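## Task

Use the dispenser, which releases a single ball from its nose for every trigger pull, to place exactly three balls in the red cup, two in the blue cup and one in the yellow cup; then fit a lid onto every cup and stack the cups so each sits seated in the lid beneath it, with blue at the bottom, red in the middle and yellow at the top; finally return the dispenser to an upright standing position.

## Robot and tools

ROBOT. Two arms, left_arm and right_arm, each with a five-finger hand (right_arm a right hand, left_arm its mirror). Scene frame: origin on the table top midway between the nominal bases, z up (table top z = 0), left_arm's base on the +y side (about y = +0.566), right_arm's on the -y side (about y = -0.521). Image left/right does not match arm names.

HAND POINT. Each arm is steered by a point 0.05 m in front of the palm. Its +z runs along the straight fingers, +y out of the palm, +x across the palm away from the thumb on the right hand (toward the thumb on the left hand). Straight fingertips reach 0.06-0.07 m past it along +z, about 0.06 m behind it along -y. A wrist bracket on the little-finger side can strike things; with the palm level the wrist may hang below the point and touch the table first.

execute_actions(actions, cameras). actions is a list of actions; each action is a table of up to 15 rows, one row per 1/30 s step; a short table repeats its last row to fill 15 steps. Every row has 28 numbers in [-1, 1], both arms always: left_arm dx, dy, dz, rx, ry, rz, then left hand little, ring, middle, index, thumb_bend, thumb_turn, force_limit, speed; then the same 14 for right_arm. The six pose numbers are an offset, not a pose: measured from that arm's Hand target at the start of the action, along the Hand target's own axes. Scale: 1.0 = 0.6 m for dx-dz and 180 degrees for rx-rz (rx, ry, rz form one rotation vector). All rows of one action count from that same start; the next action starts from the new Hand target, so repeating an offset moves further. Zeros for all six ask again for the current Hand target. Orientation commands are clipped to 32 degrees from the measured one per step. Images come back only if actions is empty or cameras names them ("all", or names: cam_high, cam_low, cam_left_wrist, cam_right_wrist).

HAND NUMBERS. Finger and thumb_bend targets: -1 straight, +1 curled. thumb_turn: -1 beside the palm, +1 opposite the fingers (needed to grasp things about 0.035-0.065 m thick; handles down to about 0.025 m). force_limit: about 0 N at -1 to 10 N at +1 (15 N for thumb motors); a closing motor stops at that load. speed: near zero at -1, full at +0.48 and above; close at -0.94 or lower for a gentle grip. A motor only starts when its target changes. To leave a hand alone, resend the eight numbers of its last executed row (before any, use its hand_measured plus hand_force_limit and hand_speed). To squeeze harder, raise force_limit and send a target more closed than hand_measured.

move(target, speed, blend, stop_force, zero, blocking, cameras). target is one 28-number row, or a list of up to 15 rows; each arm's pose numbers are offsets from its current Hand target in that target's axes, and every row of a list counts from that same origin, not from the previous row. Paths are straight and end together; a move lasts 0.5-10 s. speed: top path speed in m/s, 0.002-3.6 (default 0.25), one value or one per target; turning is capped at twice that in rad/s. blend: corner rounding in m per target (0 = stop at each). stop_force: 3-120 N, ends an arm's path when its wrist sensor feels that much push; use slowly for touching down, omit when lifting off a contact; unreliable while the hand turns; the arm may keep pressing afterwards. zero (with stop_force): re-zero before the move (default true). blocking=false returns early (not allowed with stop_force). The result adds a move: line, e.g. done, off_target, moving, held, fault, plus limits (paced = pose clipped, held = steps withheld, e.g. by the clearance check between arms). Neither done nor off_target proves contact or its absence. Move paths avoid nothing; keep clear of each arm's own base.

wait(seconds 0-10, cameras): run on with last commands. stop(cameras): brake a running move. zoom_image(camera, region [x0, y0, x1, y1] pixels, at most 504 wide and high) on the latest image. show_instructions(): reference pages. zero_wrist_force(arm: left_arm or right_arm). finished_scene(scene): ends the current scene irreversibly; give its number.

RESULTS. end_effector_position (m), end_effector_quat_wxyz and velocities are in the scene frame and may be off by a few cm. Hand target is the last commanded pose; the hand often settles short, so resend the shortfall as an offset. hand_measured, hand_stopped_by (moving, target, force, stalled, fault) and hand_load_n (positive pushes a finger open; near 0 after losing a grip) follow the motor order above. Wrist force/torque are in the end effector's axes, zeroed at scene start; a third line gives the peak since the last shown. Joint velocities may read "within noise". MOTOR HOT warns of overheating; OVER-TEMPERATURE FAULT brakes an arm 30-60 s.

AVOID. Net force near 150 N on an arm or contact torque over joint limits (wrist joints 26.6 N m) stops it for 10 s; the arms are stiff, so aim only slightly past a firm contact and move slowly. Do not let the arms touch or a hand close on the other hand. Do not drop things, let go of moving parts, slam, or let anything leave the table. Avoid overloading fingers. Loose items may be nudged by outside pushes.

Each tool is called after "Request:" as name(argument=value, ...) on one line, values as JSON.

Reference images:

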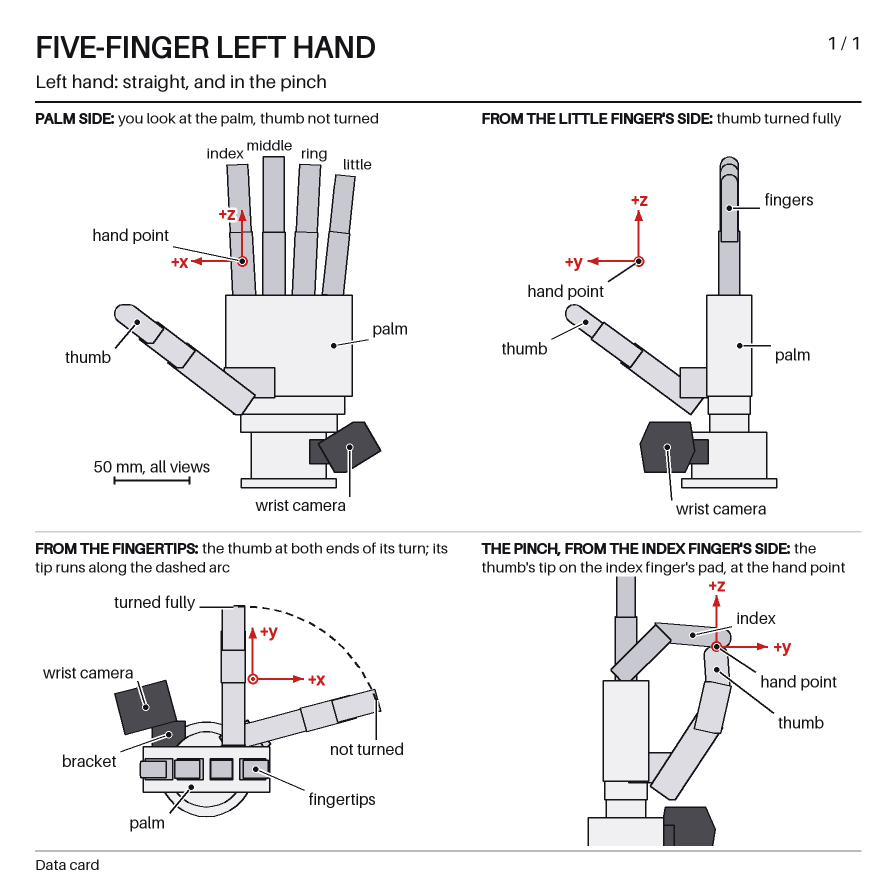

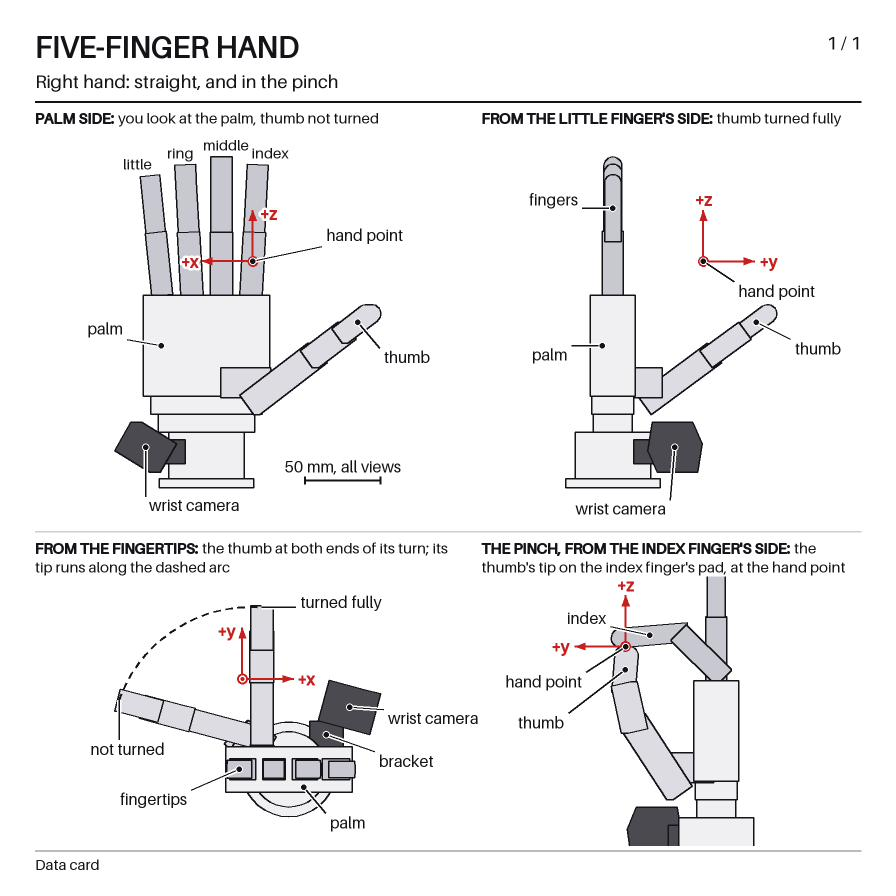

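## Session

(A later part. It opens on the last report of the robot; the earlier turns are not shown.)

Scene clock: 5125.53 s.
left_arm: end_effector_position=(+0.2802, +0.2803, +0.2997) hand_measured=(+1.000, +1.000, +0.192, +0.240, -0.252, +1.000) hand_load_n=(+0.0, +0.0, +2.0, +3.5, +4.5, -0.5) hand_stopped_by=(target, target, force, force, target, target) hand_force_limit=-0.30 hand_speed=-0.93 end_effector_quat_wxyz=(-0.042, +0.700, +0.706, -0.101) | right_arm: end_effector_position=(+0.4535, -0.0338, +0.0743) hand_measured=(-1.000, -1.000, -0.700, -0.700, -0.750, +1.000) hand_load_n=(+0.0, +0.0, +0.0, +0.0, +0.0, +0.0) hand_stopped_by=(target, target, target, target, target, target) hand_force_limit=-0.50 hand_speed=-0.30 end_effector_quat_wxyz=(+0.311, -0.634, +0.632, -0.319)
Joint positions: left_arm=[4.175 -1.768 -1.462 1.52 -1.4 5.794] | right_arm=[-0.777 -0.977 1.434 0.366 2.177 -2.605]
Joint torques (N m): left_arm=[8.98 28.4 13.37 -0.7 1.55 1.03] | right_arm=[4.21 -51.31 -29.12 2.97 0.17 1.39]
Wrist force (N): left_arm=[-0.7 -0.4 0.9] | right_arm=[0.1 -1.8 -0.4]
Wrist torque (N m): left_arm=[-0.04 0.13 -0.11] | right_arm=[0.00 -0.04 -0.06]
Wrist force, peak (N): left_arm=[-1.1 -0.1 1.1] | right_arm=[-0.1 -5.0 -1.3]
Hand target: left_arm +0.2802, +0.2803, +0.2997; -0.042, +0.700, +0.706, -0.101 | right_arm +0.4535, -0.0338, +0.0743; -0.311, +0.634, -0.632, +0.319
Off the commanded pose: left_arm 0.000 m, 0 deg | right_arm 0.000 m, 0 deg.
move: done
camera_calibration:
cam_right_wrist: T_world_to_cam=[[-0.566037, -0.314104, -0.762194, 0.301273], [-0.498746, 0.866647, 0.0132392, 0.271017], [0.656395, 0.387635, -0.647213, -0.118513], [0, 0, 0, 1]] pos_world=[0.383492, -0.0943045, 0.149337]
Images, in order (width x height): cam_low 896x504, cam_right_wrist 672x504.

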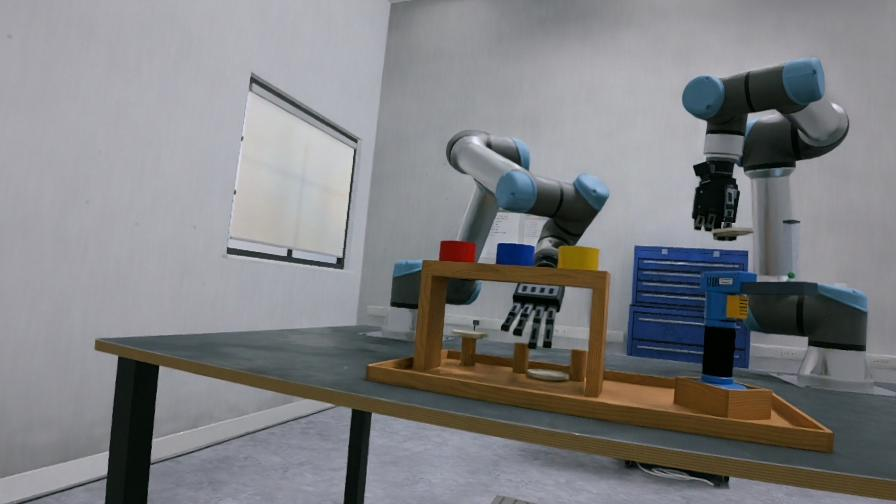

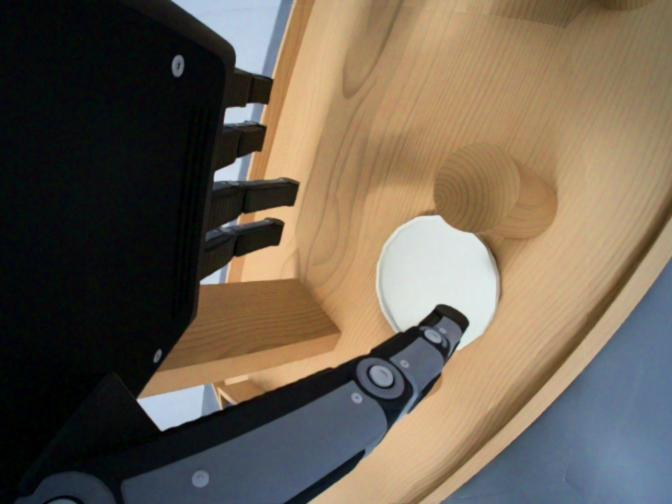

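Request:
move(target=[[0,0,0,0,0,0,1,1,0.35,0.35,-0.25,1,-0.3,-0.93,0.0017,0.0232,-0.0307,0,0,0,-1,-1,-0.7,-0.7,-0.75,1,-0.5,-0.3],[0,0,0,0,0,0,1,1,0.35,0.35,-0.25,1,-0.3,-0.93,0.0017,0.0877,0.018,0,0,0,-1,-1,-0.7,-0.7,-0.75,1,-0.5,-0.3]], speed=[0.04, 0.012], stop_force=3, cameras=["cam_low","cam_right_wrist"])

Request:
zoom_image(camera="cam_right_wrist", region=[180, 100, 560, 380])

Request:
zoom_image(camera="cam_low", region=[490, 290, 620, 400])

Scene clock: 5156.17 s.
left_arm: end_effector_position=(+0.2802, +0.2803, +0.2997) hand_measured=(+1.000, +1.000, +0.192, +0.240, -0.252, +1.000) hand_load_n=(+0.0, +0.0, +2.0, +3.5, +4.5, -0.5) hand_stopped_by=(target, target, force, force, target, target) hand_force_limit=-0.30 hand_speed=-0.93 end_effector_quat_wxyz=(-0.042, +0.700, +0.706, -0.101) | right_arm: end_effector_position=(+0.4304, -0.0353, +0.0259) hand_measured=(-1.000, -1.000, -0.700, -0.700, -0.750, +1.000) hand_load_n=(+0.0, +0.0, +0.0, +0.0, +0.0, +0.0) hand_stopped_by=(target, target, target, target, target, target) hand_force_limit=-0.50 hand_speed=-0.30 end_effector_quat_wxyz=(+0.311, -0.634, +0.632, -0.319)
Joint positions: left_arm=[4.175 -1.768 -1.462 1.52 -1.4 5.794] | right_arm=[-0.746 -0.943 1.523 0.26 2.197 -2.577]
Joint torques (N m): left_arm=[9 27.64 13.57 -0.81 1.62 0.99] | right_arm=[-6.45 -34.65 -8.15 -1.17 -1.78 -1.01]
Wrist force (N): left_arm=[-0.8 -0.1 0.8] | right_arm=[0.3 -2.0 0.3]
Wrist torque (N m): left_arm=[0.00 0.14 -0.13] | right_arm=[-0.09 -0.07 -0.09]
Wrist force, peak (N): left_arm=[-0.9 -0.2 1.2] | right_arm=[0.1 -2.5 0.3]
Hand target: left_arm +0.2802, +0.2803, +0.2997; -0.042, +0.700, +0.706, -0.101 | right_arm +0.4304, -0.0353, +0.0259; -0.311, +0.634, -0.632, +0.319
Off the commanded pose: left_arm 0.000 m, 0 deg | right_arm 0.000 m, 0 deg.
move: done
camera_calibration:
cam_right_wrist: T_world_to_cam=[[-0.566075, -0.314038, -0.762194, 0.250856], [-0.498703, 0.866671, 0.0132979, 0.261417], [0.656395, 0.387636, -0.647212, -0.134094], [0, 0, 0, 1]] pos_world=[0.360392, -0.0958046, 0.100937]
Images, in order (width x height): cam_low 896x504, cam_right_wrist 672x504.

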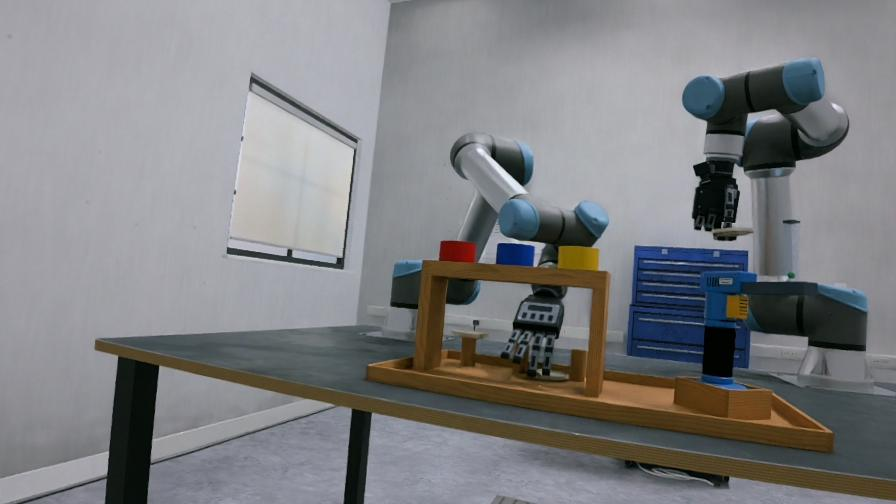

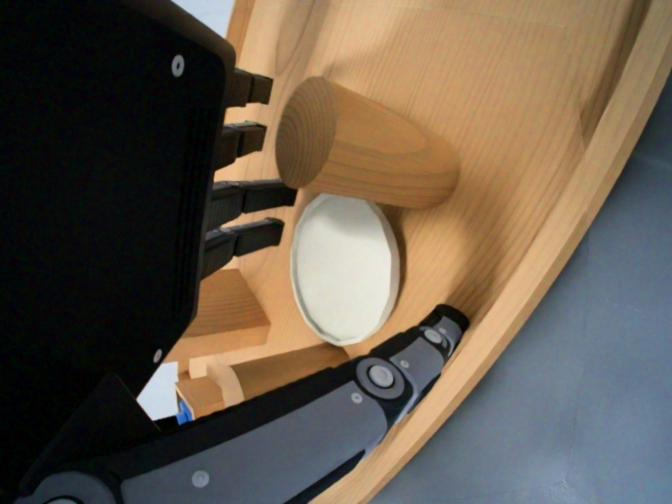

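Scaled by 1.326 from the camera's 672x504 image, which has a finer 960x720 frame.

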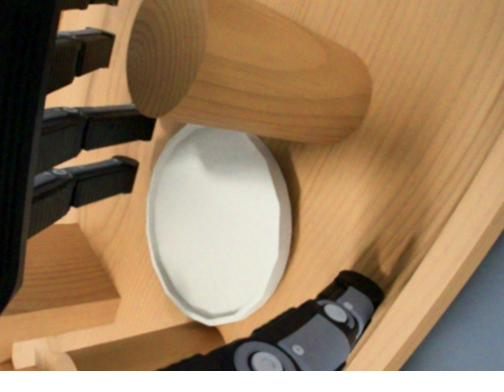

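Scaled by 3.877 from the camera's 896x504 image, which has a finer 1280x720 frame.

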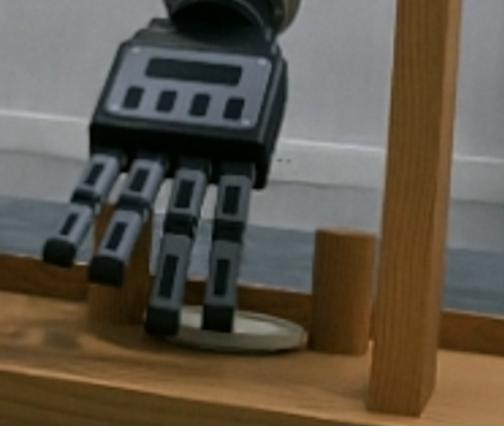

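Request:
move(target=[[0,0,0,0,0,0,1,1,0.35,0.35,-0.25,1,-0.3,-0.93,-0.0113,-0.0045,0.006,0,0,0,-1,-1,-0.7,-0.7,-0.75,1,-0.5,-0.3],[0,0,0,0,0,0,1,1,0.35,0.35,-0.25,1,-0.3,-0.93,-0.0113,0.0115,0.0181,0,0,0,-1,-1,-0.7,-0.7,-0.75,1,-0.5,-0.3]], speed=[0.03, 0.01], stop_force=3, cameras=["cam_low","cam_right_wrist","cam_high"])

Request:
zoom_image(camera="cam_right_wrist", region=[180, 100, 560, 380])

Request:
zoom_image(camera="cam_low", region=[490, 290, 620, 400])

Scene clock: 5236.30 s.
left_arm: end_effector_position=(+0.2802, +0.2803, +0.2997) hand_measured=(+1.000, +1.000, +0.192, +0.240, -0.252, +1.000) hand_load_n=(+0.0, +0.0, +2.0, +3.5, +4.5, -0.5) hand_stopped_by=(target, target, force, force, target, target) hand_force_limit=-0.30 hand_speed=-0.93 end_effector_quat_wxyz=(-0.042, +0.700, +0.706, -0.101) | right_arm: end_effector_position=(+0.4348, -0.0287, +0.0235) hand_measured=(-1.000, -1.000, -0.700, -0.700, -0.750, +1.000) hand_load_n=(+0.0, +0.0, +0.0, +0.0, +0.5, -1.0) hand_stopped_by=(target, target, target, target, target, target) hand_force_limit=-0.50 hand_speed=-0.30 end_effector_quat_wxyz=(+0.311, -0.634, +0.632, -0.319)
Joint positions: left_arm=[4.175 -1.768 -1.462 1.52 -1.4 5.794] | right_arm=[-0.744 -0.924 1.496 0.269 2.199 -2.575]
Joint torques (N m): left_arm=[8.72 28.86 13.71 -0.67 1.73 1.2] | right_arm=[-1.53 -50 -21.06 3.09 -1.01 -0.3]
Wrist force (N): left_arm=[-0.6 -0.3 1.0] | right_arm=[0.1 -4.5 -1.8]
Wrist torque (N m): left_arm=[-0.04 0.12 -0.11] | right_arm=[-0.31 0.01 -0.22]
Wrist force, peak (N): left_arm=[-0.9 -0.2 1.3] | right_arm=[0.4 -10.7 -7.4]
Hand target: left_arm +0.2802, +0.2803, +0.2997; -0.042, +0.700, +0.706, -0.101 | right_arm +0.4348, -0.0287, +0.0234; -0.311, +0.634, -0.632, +0.319 (not the last commanded pose)
Off the commanded pose: left_arm 0.000 m, 0 deg | right_arm 0.010 m, 0 deg.
move: contact (right_arm); path passed 1 of 2 targets
camera_calibration:
cam_right_wrist: T_world_to_cam=[[-0.566109, -0.314145, -0.762124, 0.253587], [-0.498687, 0.866682, 0.0131834, 0.25793], [0.656378, 0.387525, -0.647296, -0.14109], [0, 0, 0, 1]] pos_world=[0.364792, -0.0892041, 0.0985374]
Images, in order (width x height): cam_high 896x504, cam_low 896x504, cam_right_wrist 672x504.

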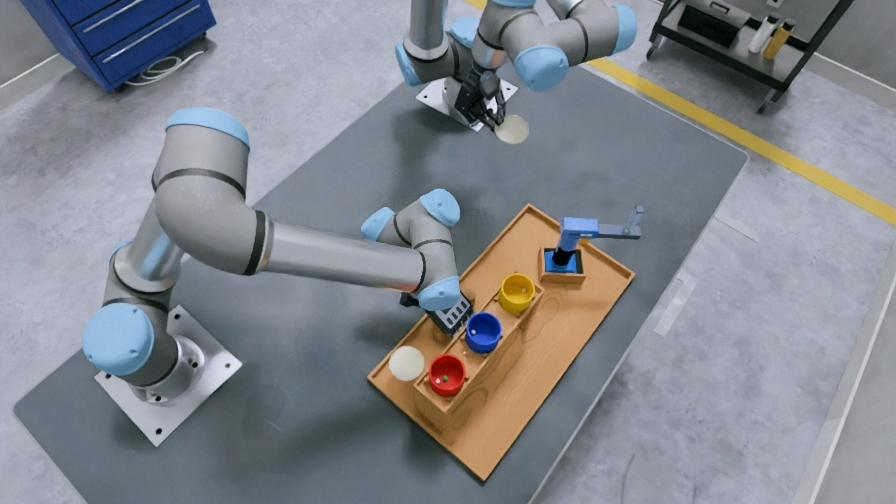

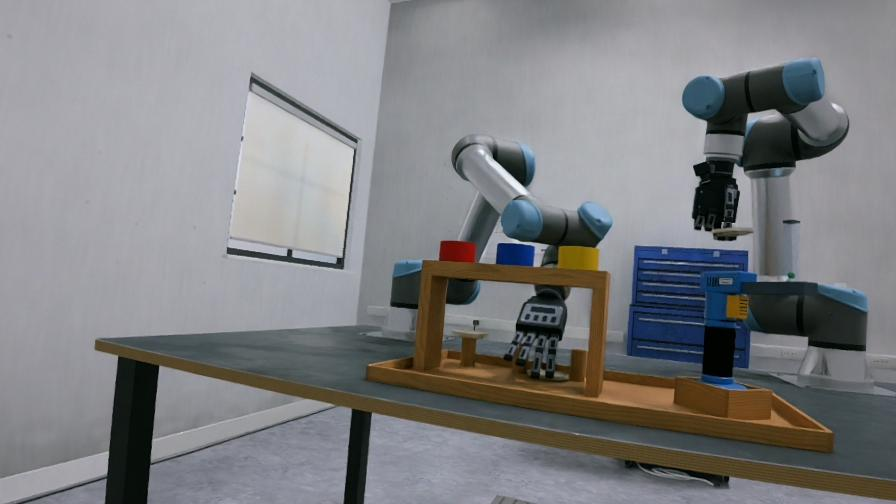

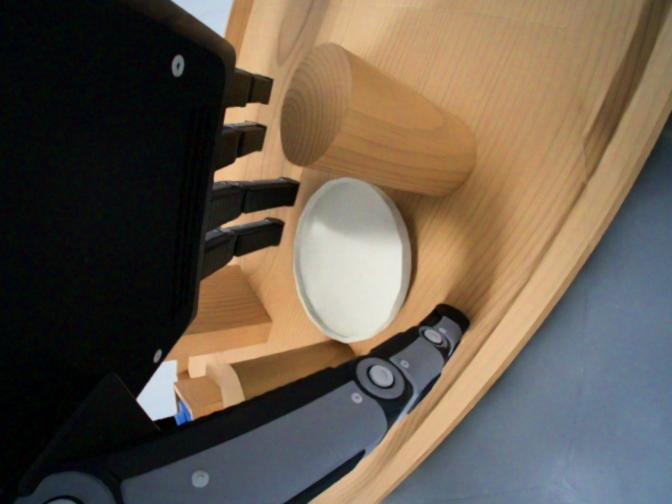

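Scaled by 1.326 from the camera's 672x504 image, which has a finer 960x720 frame.

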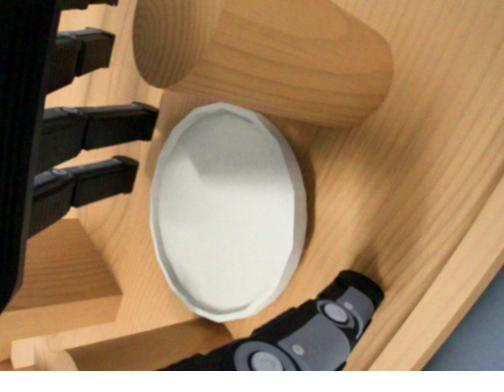

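Scaled by 3.877 from the camera's 896x504 image, which has a finer 1280x720 frame.

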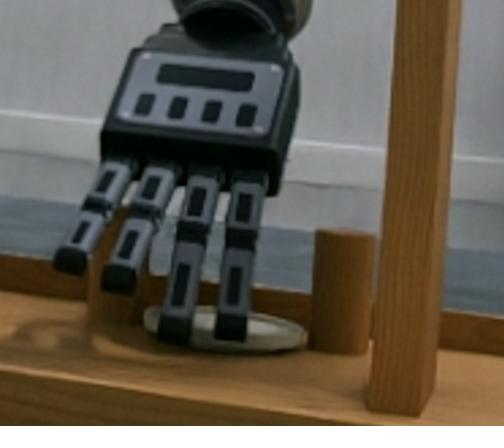

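Request:
move(target=[0,0,0,0,0,0,1,1,0.35,0.35,-0.25,1,-0.3,-0.93,0.0008,-0.0013,-0.001,-0.0167,0,0,-1,-1,-0.7,-0.7,-0.75,1,-0.5,-0.3], speed=0.05)

Request:
move(target=[0,0,0,0,0,0,1,1,0.35,0.35,-0.25,1,-0.3,-0.93,0,0.0103,0.0086,0,0,0,-1,-1,-0.7,-0.7,-0.75,1,-0.5,-0.3], speed=0.01, stop_force=3, cameras=["cam_low","cam_right_wrist"])

Request:
zoom_image(camera="cam_right_wrist", region=[180, 100, 560, 380])

Request:
zoom_image(camera="cam_low", region=[490, 290, 620, 400])

Scene clock: 5305.07 s.
left_arm: end_effector_position=(+0.2802, +0.2803, +0.2997) hand_measured=(+1.000, +1.000, +0.192, +0.240, -0.252, +1.000) hand_load_n=(+0.5, +0.0, +2.0, +3.5, +4.5, -0.5) hand_stopped_by=(target, target, force, force, target, target) hand_force_limit=-0.30 hand_speed=-0.93 end_effector_quat_wxyz=(-0.042, +0.700, +0.706, -0.101) | right_arm: end_effector_position=(+0.4348, -0.0292, +0.0244) hand_measured=(-1.000, -1.000, -0.700, -0.700, -0.750, +1.000) hand_load_n=(+0.0, +0.0, -0.5, +0.0, +0.0, +0.0) hand_stopped_by=(target, target, target, target, target, target) hand_force_limit=-0.50 hand_speed=-0.30 end_effector_quat_wxyz=(+0.294, -0.642, +0.640, -0.302)
Joint positions: left_arm=[4.175 -1.768 -1.462 1.52 -1.4 5.794] | right_arm=[-0.759 -0.915 1.463 0.338 2.16 -2.558]
Joint torques (N m): left_arm=[8.7 27.52 14.34 -0.83 1.6 1.12] | right_arm=[-5.98 -36.69 -29.08 3.39 -1.96 1.5]
Wrist force (N): left_arm=[-0.3 -0.4 0.9] | right_arm=[-0.3 -2.4 -0.2]
Wrist torque (N m): left_arm=[-0.06 0.06 -0.08] | right_arm=[-0.13 0.05 -0.21]
Wrist force, peak (N): left_arm=[-0.7 -0.2 1.2] | right_arm=[0.3 -4.9 -2.0]
Hand target: left_arm +0.2802, +0.2803, +0.2997; -0.042, +0.700, +0.706, -0.101 | right_arm +0.4348, -0.0292, +0.0244; -0.294, +0.642, -0.640, +0.302
Off the commanded pose: left_arm 0.000 m, 0 deg | right_arm 0.000 m, 0 deg.
move: done

Scene clock: 5306.57 s.
left_arm: end_effector_position=(+0.2802, +0.2803, +0.2997) hand_measured=(+1.000, +1.000, +0.192, +0.240, -0.252, +1.000) hand_load_n=(+0.0, +0.0, +2.0, +3.5, +4.5, -0.5) hand_stopped_by=(target, target, force, force, target, target) hand_force_limit=-0.30 hand_speed=-0.93 end_effector_quat_wxyz=(-0.042, +0.700, +0.706, -0.101) | right_arm: end_effector_position=(+0.4348, -0.0292, +0.0221) hand_measured=(-1.000, -1.000, -0.700, -0.700, -0.750, +1.000) hand_load_n=(+0.0, +0.0, +0.5, +0.0, -0.5, +0.0) hand_stopped_by=(target, target, target, target, target, target) hand_force_limit=-0.50 hand_speed=-0.30 end_effector_quat_wxyz=(+0.294, -0.642, +0.640, -0.302)
Joint positions: left_arm=[4.175 -1.768 -1.462 1.52 -1.4 5.794] | right_arm=[-0.759 -0.912 1.465 0.334 2.16 -2.558]
Joint torques (N m): left_arm=[8.54 28.52 13.61 -0.73 1.59 1.12] | right_arm=[-6.22 -49.73 -28.11 3.41 -1.77 1.22]
Wrist force (N): left_arm=[-0.6 -0.5 0.9] | right_arm=[-0.2 -4.5 -3.7]
Wrist torque (N m): left_arm=[-0.08 0.11 -0.10] | right_arm=[0.09 0.08 -0.24]
Wrist force, peak (N): left_arm=[-0.5 -0.5 1.3] | right_arm=[0.9 -8.6 -11.1]
Hand target: left_arm +0.2802, +0.2803, +0.2997; -0.042, +0.700, +0.706, -0.101 | right_arm +0.4348, -0.0292, +0.0221; -0.294, +0.642, -0.640, +0.302 (not the last commanded pose)
Off the commanded pose: left_arm 0.000 m, 0 deg | right_arm 0.006 m, 0 deg.
move: contact (right_arm)
camera_calibration:
cam_right_wrist: T_world_to_cam=[[-0.605432, -0.313666, -0.731482, 0.268857], [-0.496849, 0.866938, 0.0394812, 0.25705], [0.621766, 0.38734, -0.680717, -0.126017], [0, 0, 0, 1]] pos_world=[0.368842, -0.0897038, 0.100733]
Images, in order (width x height): cam_low 896x504, cam_right_wrist 672x504.

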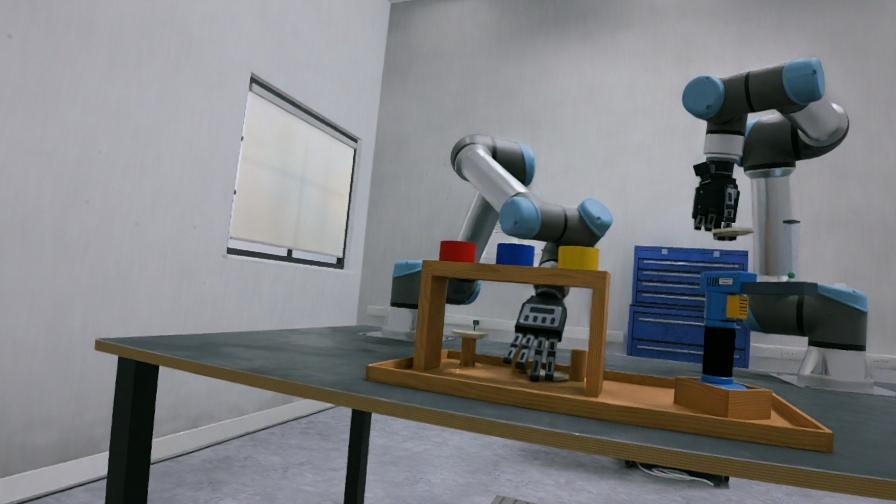

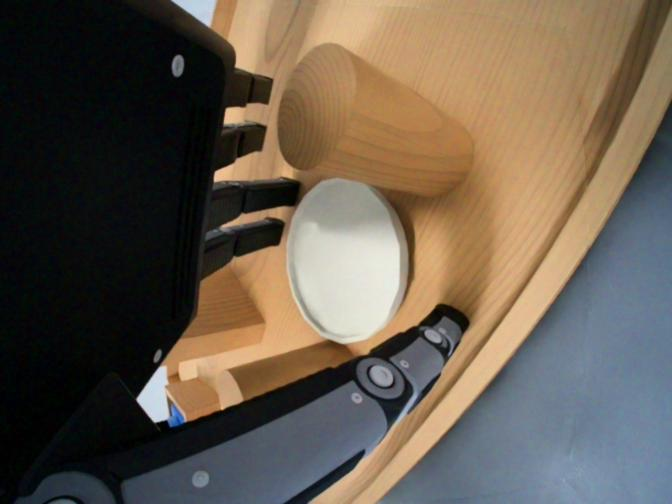

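Scaled by 1.326 from the camera's 672x504 image, which has a finer 960x720 frame.

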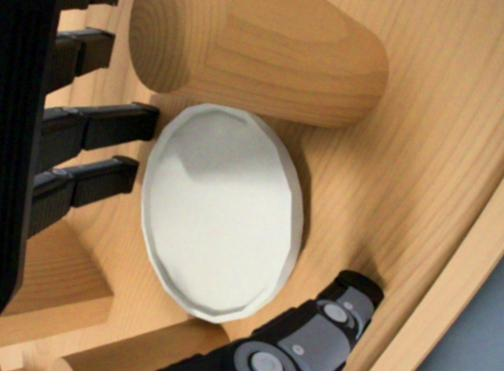

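Scaled by 3.877 from the camera's 896x504 image, which has a finer 1280x720 frame.

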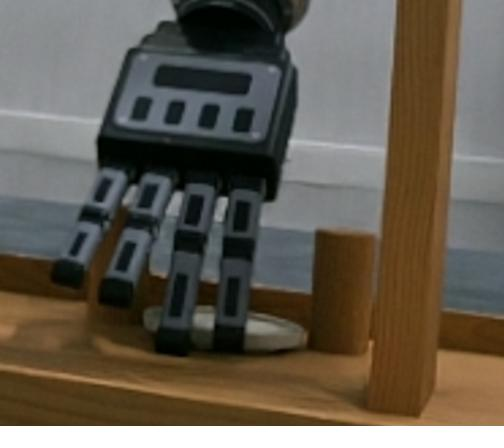

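Request:
move(target=[[0,0,0,0,0,0,1,1,0.35,0.35,-0.25,1,-0.3,-0.93,0,-0.0081,0.0019,0,0,0,-1,-1,-0.7,-0.7,-0.75,1,-0.5,-0.3],[0,0,0,0,0,0,1,1,0.35,0.35,-0.25,1,-0.3,-0.93,0,0.0033,0.0115,0,0,0,-1,-1,-0.7,-0.7,-0.75,1,-0.5,-0.3]], speed=0.01, stop_force=3, cameras=["cam_low","cam_right_wrist"])

Request:
zoom_image(camera="cam_low", region=[490, 290, 620, 400])

Request:
zoom_image(camera="cam_right_wrist", region=[180, 100, 560, 380])

Scene clock: 5366.63 s.
left_arm: end_effector_position=(+0.2802, +0.2803, +0.2997) hand_measured=(+1.000, +1.000, +0.192, +0.240, -0.252, +1.000) hand_load_n=(+0.0, +0.0, +2.0, +3.5, +4.5, -0.5) hand_stopped_by=(target, target, force, force, target, target) hand_force_limit=-0.30 hand_speed=-0.93 end_effector_quat_wxyz=(-0.042, +0.700, +0.706, -0.101) | right_arm: end_effector_position=(+0.4388, -0.0292, +0.0220) hand_measured=(-1.000, -1.000, -0.700, -0.700, -0.750, +1.000) hand_load_n=(+0.0, +0.0, +0.5, +0.0, +0.0, +0.0) hand_stopped_by=(target, target, target, target, target, target) hand_force_limit=-0.50 hand_speed=-0.30 end_effector_quat_wxyz=(+0.294, -0.642, +0.640, -0.302)
Joint positions: left_arm=[4.175 -1.768 -1.462 1.52 -1.4 5.794] | right_arm=[-0.765 -0.909 1.458 0.334 2.157 -2.564]
Joint torques (N m): left_arm=[7.88 28.06 15.07 -0.81 1.53 1.08] | right_arm=[-4.95 -47.31 -27.28 3.38 -1.81 -0.49]
Wrist force (N): left_arm=[-0.5 0.2 1.0] | right_arm=[-0.5 -6.3 -7.3]
Wrist torque (N m): left_arm=[0.02 0.10 -0.11] | right_arm=[0.27 0.18 -0.11]
Wrist force, peak (N): left_arm=[-0.9 -0.5 1.3] | right_arm=[1.0 -11.0 -15.6]
Hand target: left_arm +0.2802, +0.2803, +0.2997; -0.042, +0.700, +0.706, -0.101 | right_arm +0.4388, -0.0292, +0.0220; -0.294, +0.642, -0.640, +0.302 (not the last commanded pose)
Off the commanded pose: left_arm 0.000 m, 0 deg | right_arm 0.006 m, 0 deg.
move: contact (right_arm); path passed 1 of 2 targets
camera_calibration:
cam_right_wrist: T_world_to_cam=[[-0.605385, -0.313551, -0.73157, 0.271164], [-0.496777, 0.866979, 0.0395036, 0.258933], [0.62187, 0.387342, -0.68062, -0.128727], [0, 0, 0, 1]] pos_world=[0.372842, -0.0896039, 0.100533]
Images, in order (width x height): cam_low 896x504, cam_right_wrist 672x504.

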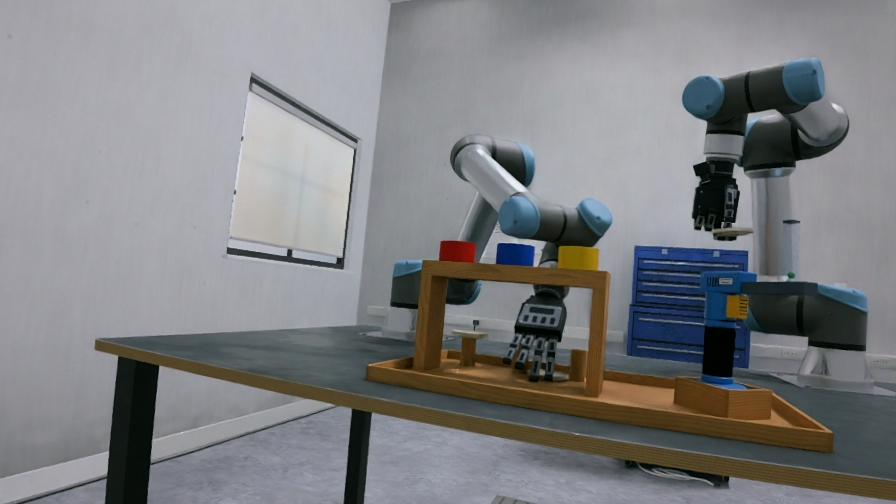

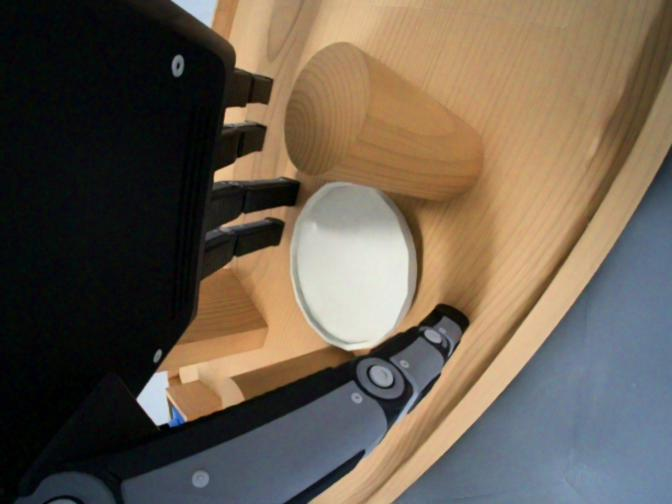

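Scaled by 3.877 from the camera's 896x504 image, which has a finer 1280x720 frame.

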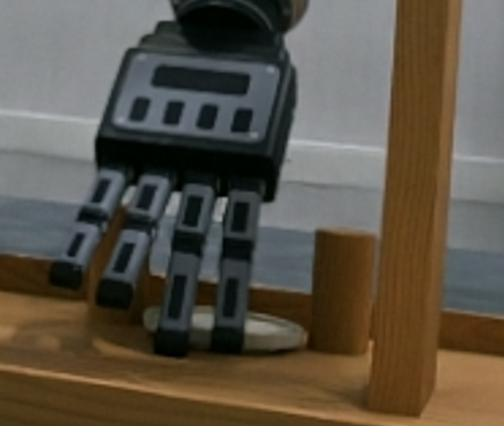

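Scaled by 1.326 from the camera's 672x504 image, which has a finer 960x720 frame.

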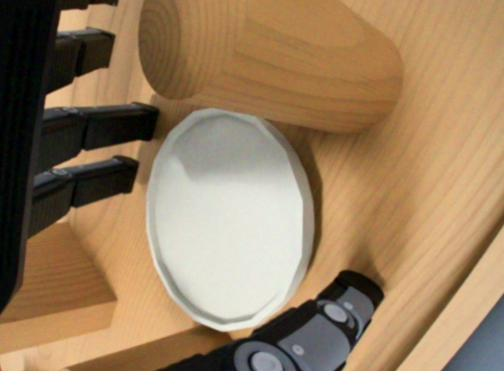

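Request:
move(target=[0,0,0,0,0,0,1,1,0.35,0.35,-0.25,1,-0.3,-0.93,-0.007,-0.0184,-0.0118,0.0333,0,0,-1,-1,-0.7,-0.7,-0.75,1,-0.5,-0.3], speed=0.05)

Request:
move(target=[0,0,0,0,0,0,1,1,0.35,0.35,-0.25,1,-0.3,-0.93,0,0.0138,0.0093,0,0,0,-1,-1,-0.7,-0.7,-0.75,1,-0.5,-0.3], speed=0.012, stop_force=3, cameras=["cam_low","cam_right_wrist"])

Request:
zoom_image(camera="cam_low", region=[490, 290, 620, 400])

Request:
zoom_image(camera="cam_right_wrist", region=[180, 100, 560, 380])

Scene clock: 5434.07 s.
left_arm: end_effector_position=(+0.2802, +0.2803, +0.2997) hand_measured=(+1.000, +1.000, +0.192, +0.240, -0.252, +1.000) hand_load_n=(+0.0, +0.0, +2.0, +4.0, +4.5, -0.5) hand_stopped_by=(target, target, force, force, target, target) hand_force_limit=-0.30 hand_speed=-0.93 end_effector_quat_wxyz=(-0.042, +0.700, +0.706, -0.101) | right_arm: end_effector_position=(+0.4405, -0.0248, +0.0349) hand_measured=(-1.000, -1.000, -0.700, -0.700, -0.750, +1.000) hand_load_n=(+0.0, +0.0, +0.0, +0.0, +0.0, +0.0) hand_stopped_by=(target, target, target, target, target, target) hand_force_limit=-0.50 hand_speed=-0.30 end_effector_quat_wxyz=(+0.328, -0.626, +0.623, -0.335)
Joint positions: left_arm=[4.175 -1.768 -1.462 1.52 -1.4 5.794] | right_arm=[-0.732 -0.936 1.498 0.229 2.234 -2.597]
Joint torques (N m): left_arm=[8.91 27.89 14.58 -0.73 1.65 1.1] | right_arm=[5.85 -51.44 -8.98 -1.28 2.66 -1.02]
Wrist force (N): left_arm=[-0.5 -0.3 0.8] | right_arm=[-0.2 -2.0 0.7]
Wrist torque (N m): left_arm=[-0.03 0.10 -0.11] | right_arm=[-0.12 -0.03 0.03]
Wrist force, peak (N): left_arm=[-0.9 -0.6 1.1] | right_arm=[0.0 -6.7 -7.6]
Hand target: left_arm +0.2802, +0.2803, +0.2997; -0.042, +0.700, +0.706, -0.101 | right_arm +0.4405, -0.0248, +0.0349; -0.328, +0.626, -0.623, +0.335
Off the commanded pose: left_arm 0.000 m, 0 deg | right_arm 0.000 m, 0 deg.
move: done

Scene clock: 5436.37 s.
left_arm: end_effector_position=(+0.2802, +0.2803, +0.2997) hand_measured=(+1.000, +1.000, +0.192, +0.240, -0.252, +1.000) hand_load_n=(+0.0, +0.0, +2.5, +3.5, +4.5, -0.5) hand_stopped_by=(target, target, force, force, target, target) hand_force_limit=-0.30 hand_speed=-0.93 end_effector_quat_wxyz=(-0.042, +0.700, +0.706, -0.101) | right_arm: end_effector_position=(+0.4405, -0.0249, +0.0255) hand_measured=(-1.000, -1.000, -0.700, -0.700, -0.750, +1.000) hand_load_n=(+0.0, +0.0, +0.0, +0.0, +0.0, +0.0) hand_stopped_by=(target, target, target, target, target, target) hand_force_limit=-0.50 hand_speed=-0.30 end_effector_quat_wxyz=(+0.328, -0.626, +0.623, -0.335)
Joint positions: left_arm=[4.175 -1.768 -1.462 1.52 -1.4 5.794] | right_arm=[-0.732 -0.924 1.506 0.21 2.234 -2.598]
Joint torques (N m): left_arm=[8.32 28.62 14.54 -0.94 1.55 1.04] | right_arm=[2.75 -49.96 -27.99 3.22 0.8 -0.91]
Wrist force (N): left_arm=[-0.6 -0.4 1.0] | right_arm=[-0.1 -5.9 -2.4]
Wrist torque (N m): left_arm=[-0.06 0.11 -0.11] | right_arm=[-0.40 -0.01 -0.02]
Wrist force, peak (N): left_arm=[-0.8 -0.5 1.3] | right_arm=[0.2 -7.5 -4.0]
Hand target: left_arm +0.2802, +0.2803, +0.2997; -0.042, +0.700, +0.706, -0.101 | right_arm +0.4405, -0.0249, +0.0255; -0.328, +0.626, -0.623, +0.335 (not the last commanded pose)
Off the commanded pose: left_arm 0.000 m, 0 deg | right_arm 0.001 m, 0 deg.
move: contact (right_arm)
camera_calibration:
cam_right_wrist: T_world_to_cam=[[-0.525267, -0.314428, -0.790715, 0.242322], [-0.499245, 0.866365, -0.0128651, 0.258422], [0.689093, 0.388003, -0.61205, -0.160279], [0, 0, 0, 1]] pos_world=[0.366747, -0.0855056, 0.0968337]
Images, in order (width x height): cam_low 896x504, cam_right_wrist 672x504.

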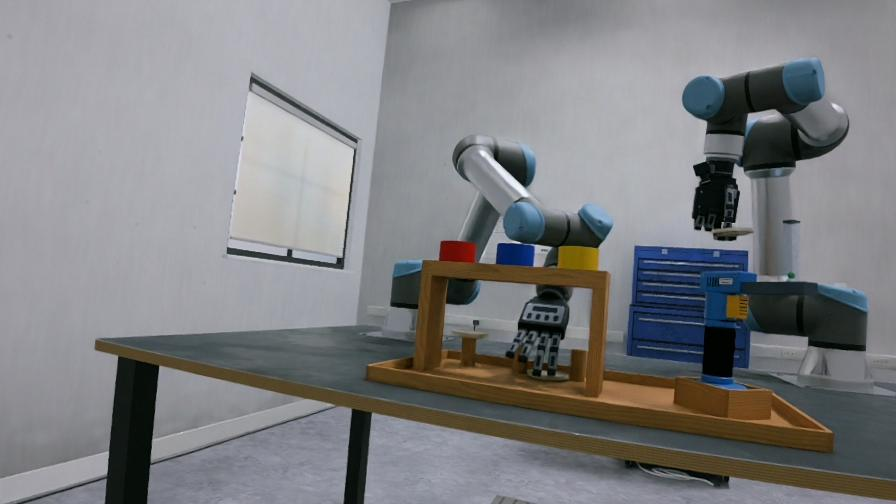

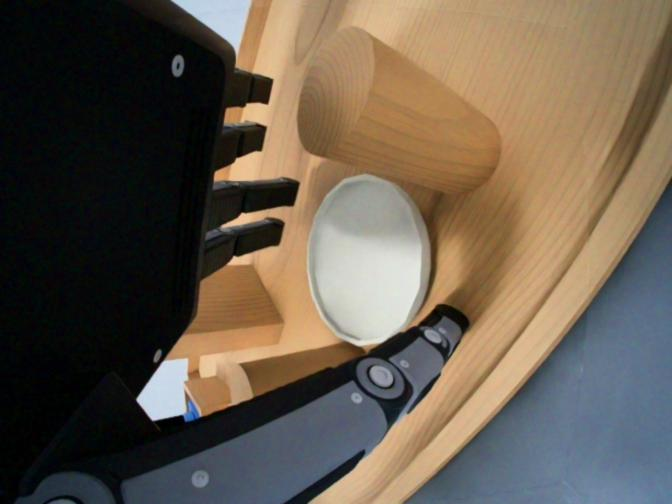

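Scaled by 3.877 from the camera's 896x504 image, which has a finer 1280x720 frame.

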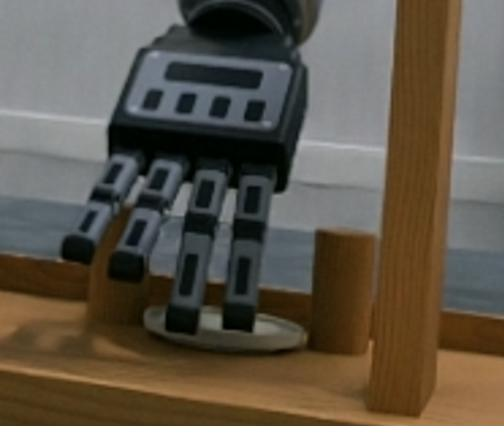

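Scaled by 1.326 from the camera's 672x504 image, which has a finer 960x720 frame.

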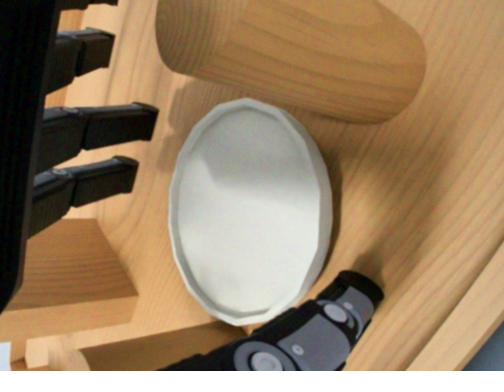

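Request:
move(target=[[0,0,0,0,0,0,1,1,0.35,0.35,-0.25,1,-0.3,-0.93,0,-0.0008,-0.0006,0,0,0,-1,-1,-0.7,-0.7,-0.75,1,-0.5,-0.3],[0,0,0,0,0,0,1,1,0.35,0.35,-0.25,1,-0.3,-0.93,0,-0.0008,-0.0006,0,0,0,-1,-1,-0.4,-0.4,-0.45,1,-0.5,-0.9]], speed=0.02, cameras=["cam_low","cam_right_wrist"])

Request:
zoom_image(camera="cam_low", region=[490, 290, 620, 400])

Request:
zoom_image(camera="cam_right_wrist", region=[180, 100, 560, 380])

Scene clock: 5453.27 s.
left_arm: end_effector_position=(+0.2802, +0.2803, +0.2997) hand_measured=(+1.000, +1.000, +0.192, +0.240, -0.252, +1.000) hand_load_n=(+0.0, +0.0, +2.0, +3.5, +5.0, -0.5) hand_stopped_by=(target, target, force, force, target, target) hand_force_limit=-0.30 hand_speed=-0.93 end_effector_quat_wxyz=(-0.042, +0.700, +0.706, -0.101) | right_arm: end_effector_position=(+0.4404, -0.0249, +0.0261) hand_measured=(-1.000, -1.000, -0.450, -0.432, -0.624, +1.000) hand_load_n=(+0.0, +0.0, +3.0, +5.0, +6.5, +0.5) hand_stopped_by=(target, target, force, force, force, target) hand_force_limit=-0.50 hand_speed=-0.90 end_effector_quat_wxyz=(+0.328, -0.626, +0.623, -0.335)
Joint positions: left_arm=[4.175 -1.768 -1.462 1.52 -1.4 5.794] | right_arm=[-0.732 -0.925 1.506 0.211 2.234 -2.598]
Joint torques (N m): left_arm=[8.93 28.23 14.26 -0.82 1.64 1.1] | right_arm=[5.25 -48.71 -26.41 3.05 2 1.34]
Wrist force (N): left_arm=[-0.7 0.0 0.7] | right_arm=[-0.2 -5.4 -0.2]
Wrist torque (N m): left_arm=[0.02 0.12 -0.14] | right_arm=[-0.13 -0.02 -0.03]
Wrist force, peak (N): left_arm=[-0.7 -0.1 1.5] | right_arm=[0.0 -5.8 -2.5]
Hand target: left_arm +0.2802, +0.2803, +0.2997; -0.042, +0.700, +0.706, -0.101 | right_arm +0.4404, -0.0249, +0.0261; -0.328, +0.626, -0.623, +0.335
Off the commanded pose: left_arm 0.000 m, 0 deg | right_arm 0.000 m, 0 deg.
move: done
camera_calibration:
cam_right_wrist: T_world_to_cam=[[-0.525212, -0.314398, -0.790763, 0.242763], [-0.499244, 0.866366, -0.0128667, 0.258293], [0.689135, 0.388026, -0.611987, -0.159902], [0, 0, 0, 1]] pos_world=[0.366647, -0.0854057, 0.0974335]
Images, in order (width x height): cam_low 896x504, cam_right_wrist 672x504.

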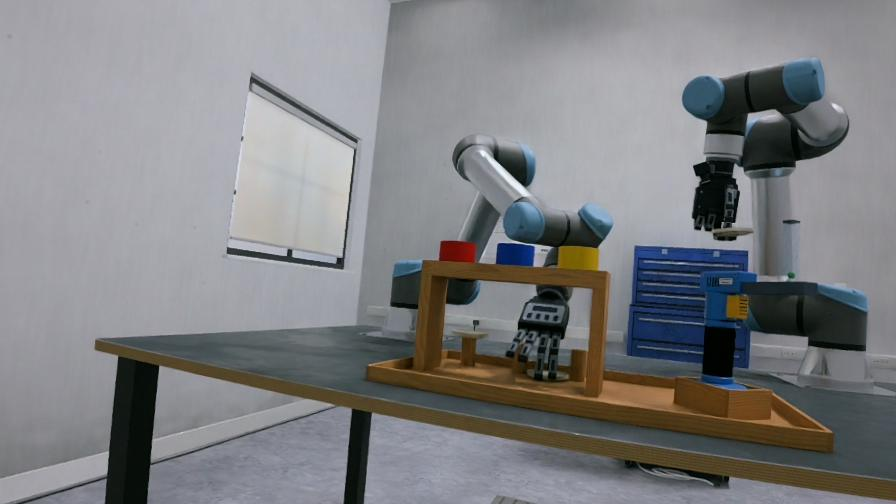

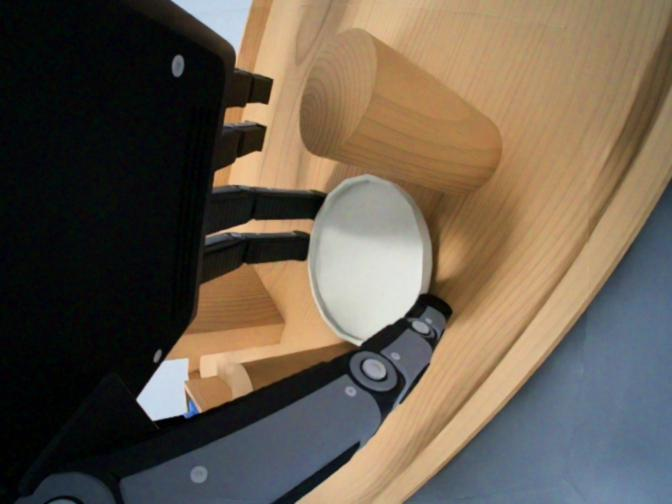

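Scaled by 3.877 from the camera's 896x504 image, which has a finer 1280x720 frame.

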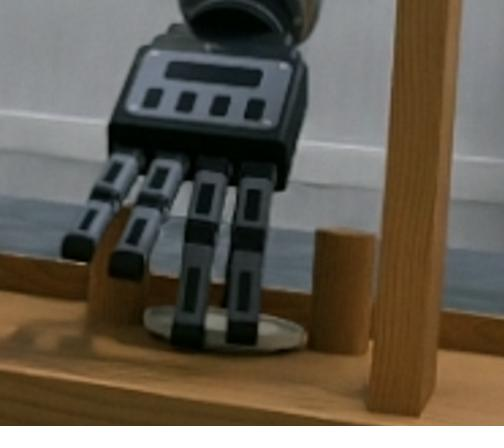

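Scaled by 1.326 from the camera's 672x504 image, which has a finer 960x720 frame.

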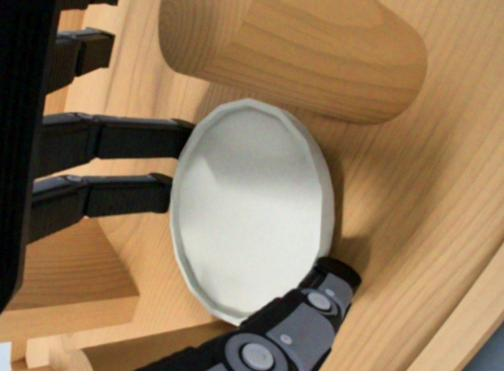

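Request:
move(target=[0,0,0,0,0,0,1,1,0.35,0.35,-0.25,1,-0.3,-0.93,0,-0.0276,-0.0187,0,0,0,-1,-1,-0.4,-0.4,-0.45,1,-0.5,-0.9], speed=0.03, cameras=["cam_low","cam_right_wrist"])

Request:
zoom_image(camera="cam_low", region=[490, 290, 620, 400])

Scene clock: 5462.87 s.
left_arm: end_effector_position=(+0.2802, +0.2803, +0.2997) hand_measured=(+1.000, +1.000, +0.192, +0.240, -0.252, +1.000) hand_load_n=(+0.0, +0.0, +2.0, +3.5, +4.0, -0.5) hand_stopped_by=(target, target, force, force, target, target) hand_force_limit=-0.30 hand_speed=-0.93 end_effector_quat_wxyz=(-0.042, +0.700, +0.706, -0.101) | right_arm: end_effector_position=(+0.4404, -0.0247, +0.0460) hand_measured=(-1.000, -1.000, -0.450, -0.432, -0.624, +1.000) hand_load_n=(+0.0, +0.0, +3.0, +0.0, +3.5, +0.5) hand_stopped_by=(target, target, force, force, force, target) hand_force_limit=-0.50 hand_speed=-0.90 end_effector_quat_wxyz=(+0.328, -0.626, +0.623, -0.335)
Joint positions: left_arm=[4.175 -1.768 -1.462 1.52 -1.4 5.794] | right_arm=[-0.732 -0.949 1.489 0.252 2.234 -2.597]
Joint torques (N m): left_arm=[9.01 28.44 15.51 -0.82 1.58 1.18] | right_arm=[5.76 -51.6 -29.87 3.05 2.85 1.5]
Wrist force (N): left_arm=[-0.7 -0.3 1.1] | right_arm=[-0.3 -2.1 0.7]
Wrist torque (N m): left_arm=[-0.05 0.12 -0.12] | right_arm=[-0.15 -0.01 -0.02]
Wrist force, peak (N): left_arm=[-0.7 0.1 1.4] | right_arm=[-0.3 -5.8 -1.0]
Hand target: left_arm +0.2802, +0.2803, +0.2997; -0.042, +0.700, +0.706, -0.101 | right_arm +0.4404, -0.0247, +0.0461; -0.328, +0.626, -0.623, +0.335
Off the commanded pose: left_arm 0.000 m, 0 deg | right_arm 0.000 m, 0 deg.
move: done
camera_calibration:
cam_right_wrist: T_world_to_cam=[[-0.525267, -0.314428, -0.790715, 0.258495], [-0.499245, 0.866365, -0.0128651, 0.258374], [0.689093, 0.388003, -0.61205, -0.147841], [0, 0, 0, 1]] pos_world=[0.366647, -0.0852056, 0.117234]
Images, in order (width x height): cam_low 896x504, cam_right_wrist 672x504.

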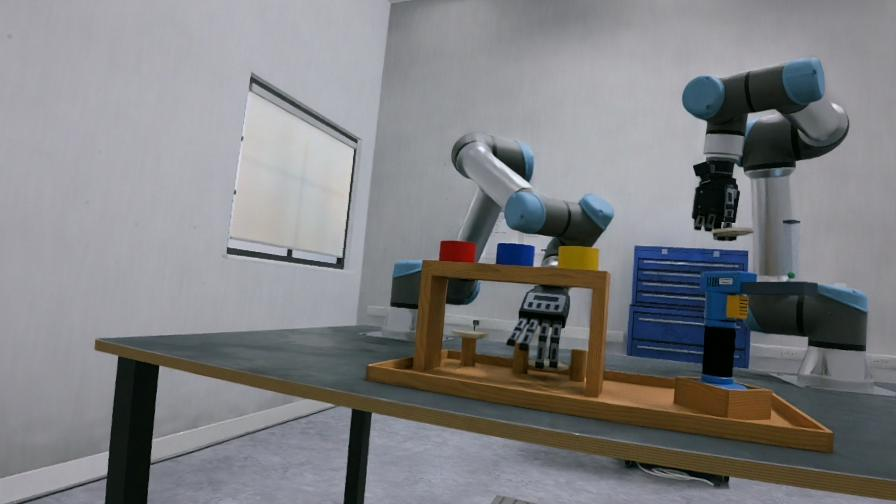

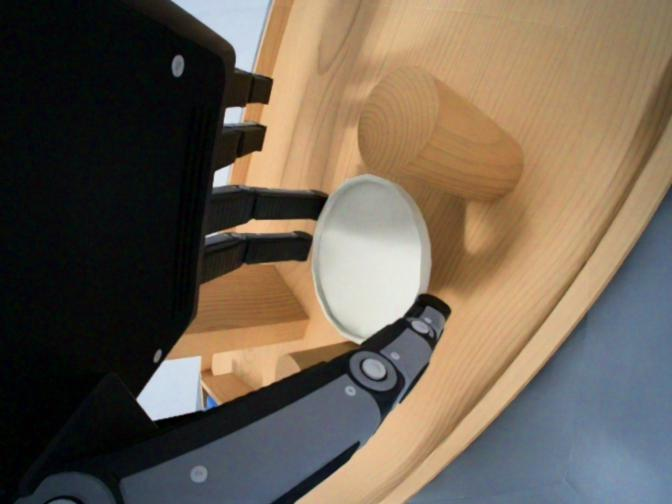

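Scaled by 3.877 from the camera's 896x504 image, which has a finer 1280x720 frame.

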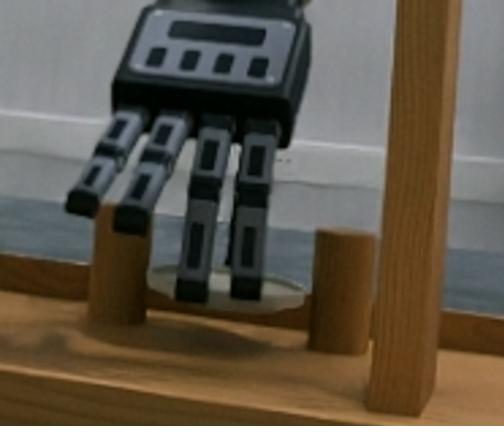

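Request:
move(target=[0,0,0,0,0,0,1,1,0.35,0.35,-0.25,1,-0.3,-0.93,0,0,0,0,0,0,-1,-1,-0.36,-0.36,-0.45,1,-0.45,-0.93])

Scene clock: 5469.43 s.
left_arm: end_effector_position=(+0.2802, +0.2803, +0.2997) hand_measured=(+1.000, +1.000, +0.192, +0.240, -0.252, +1.000) hand_load_n=(+0.0, +0.0, +2.0, +3.5, +4.5, -0.5) hand_stopped_by=(target, target, force, force, target, target) hand_force_limit=-0.30 hand_speed=-0.93 end_effector_quat_wxyz=(-0.042, +0.700, +0.706, -0.101) | right_arm: end_effector_position=(+0.4404, -0.0247, +0.0461) hand_measured=(-1.000, -1.000, -0.450, -0.360, -0.622, +1.000) hand_load_n=(+0.0, +0.0, +0.0, +0.0, +0.0, +0.0) hand_stopped_by=(target, target, force, target, force, target) hand_force_limit=-0.45 hand_speed=-0.93 end_effector_quat_wxyz=(+0.328, -0.626, +0.623, -0.335)
Joint positions: left_arm=[4.175 -1.768 -1.462 1.52 -1.4 5.794] | right_arm=[-0.732 -0.949 1.489 0.252 2.234 -2.597]
Joint torques (N m): left_arm=[9.15 28.27 15.35 -0.75 1.6 0.97] | right_arm=[5.4 -51.48 -30.05 3.17 2.85 1.52]
Wrist force (N): left_arm=[-0.3 -0.2 1.1] | right_arm=[-0.2 -2.5 0.5]
Wrist torque (N m): left_arm=[-0.04 0.07 -0.09] | right_arm=[-0.18 -0.02 -0.02]
Wrist force, peak (N): left_arm=[-0.9 -0.3 1.2] | right_arm=[-0.2 -2.5 0.5]
Hand target: left_arm +0.2802, +0.2803, +0.2997; -0.042, +0.700, +0.706, -0.101 | right_arm +0.4404, -0.0247, +0.0461; -0.328, +0.626, -0.623, +0.335
Off the commanded pose: left_arm 0.000 m, 0 deg | right_arm 0.000 m, 0 deg.
move: done


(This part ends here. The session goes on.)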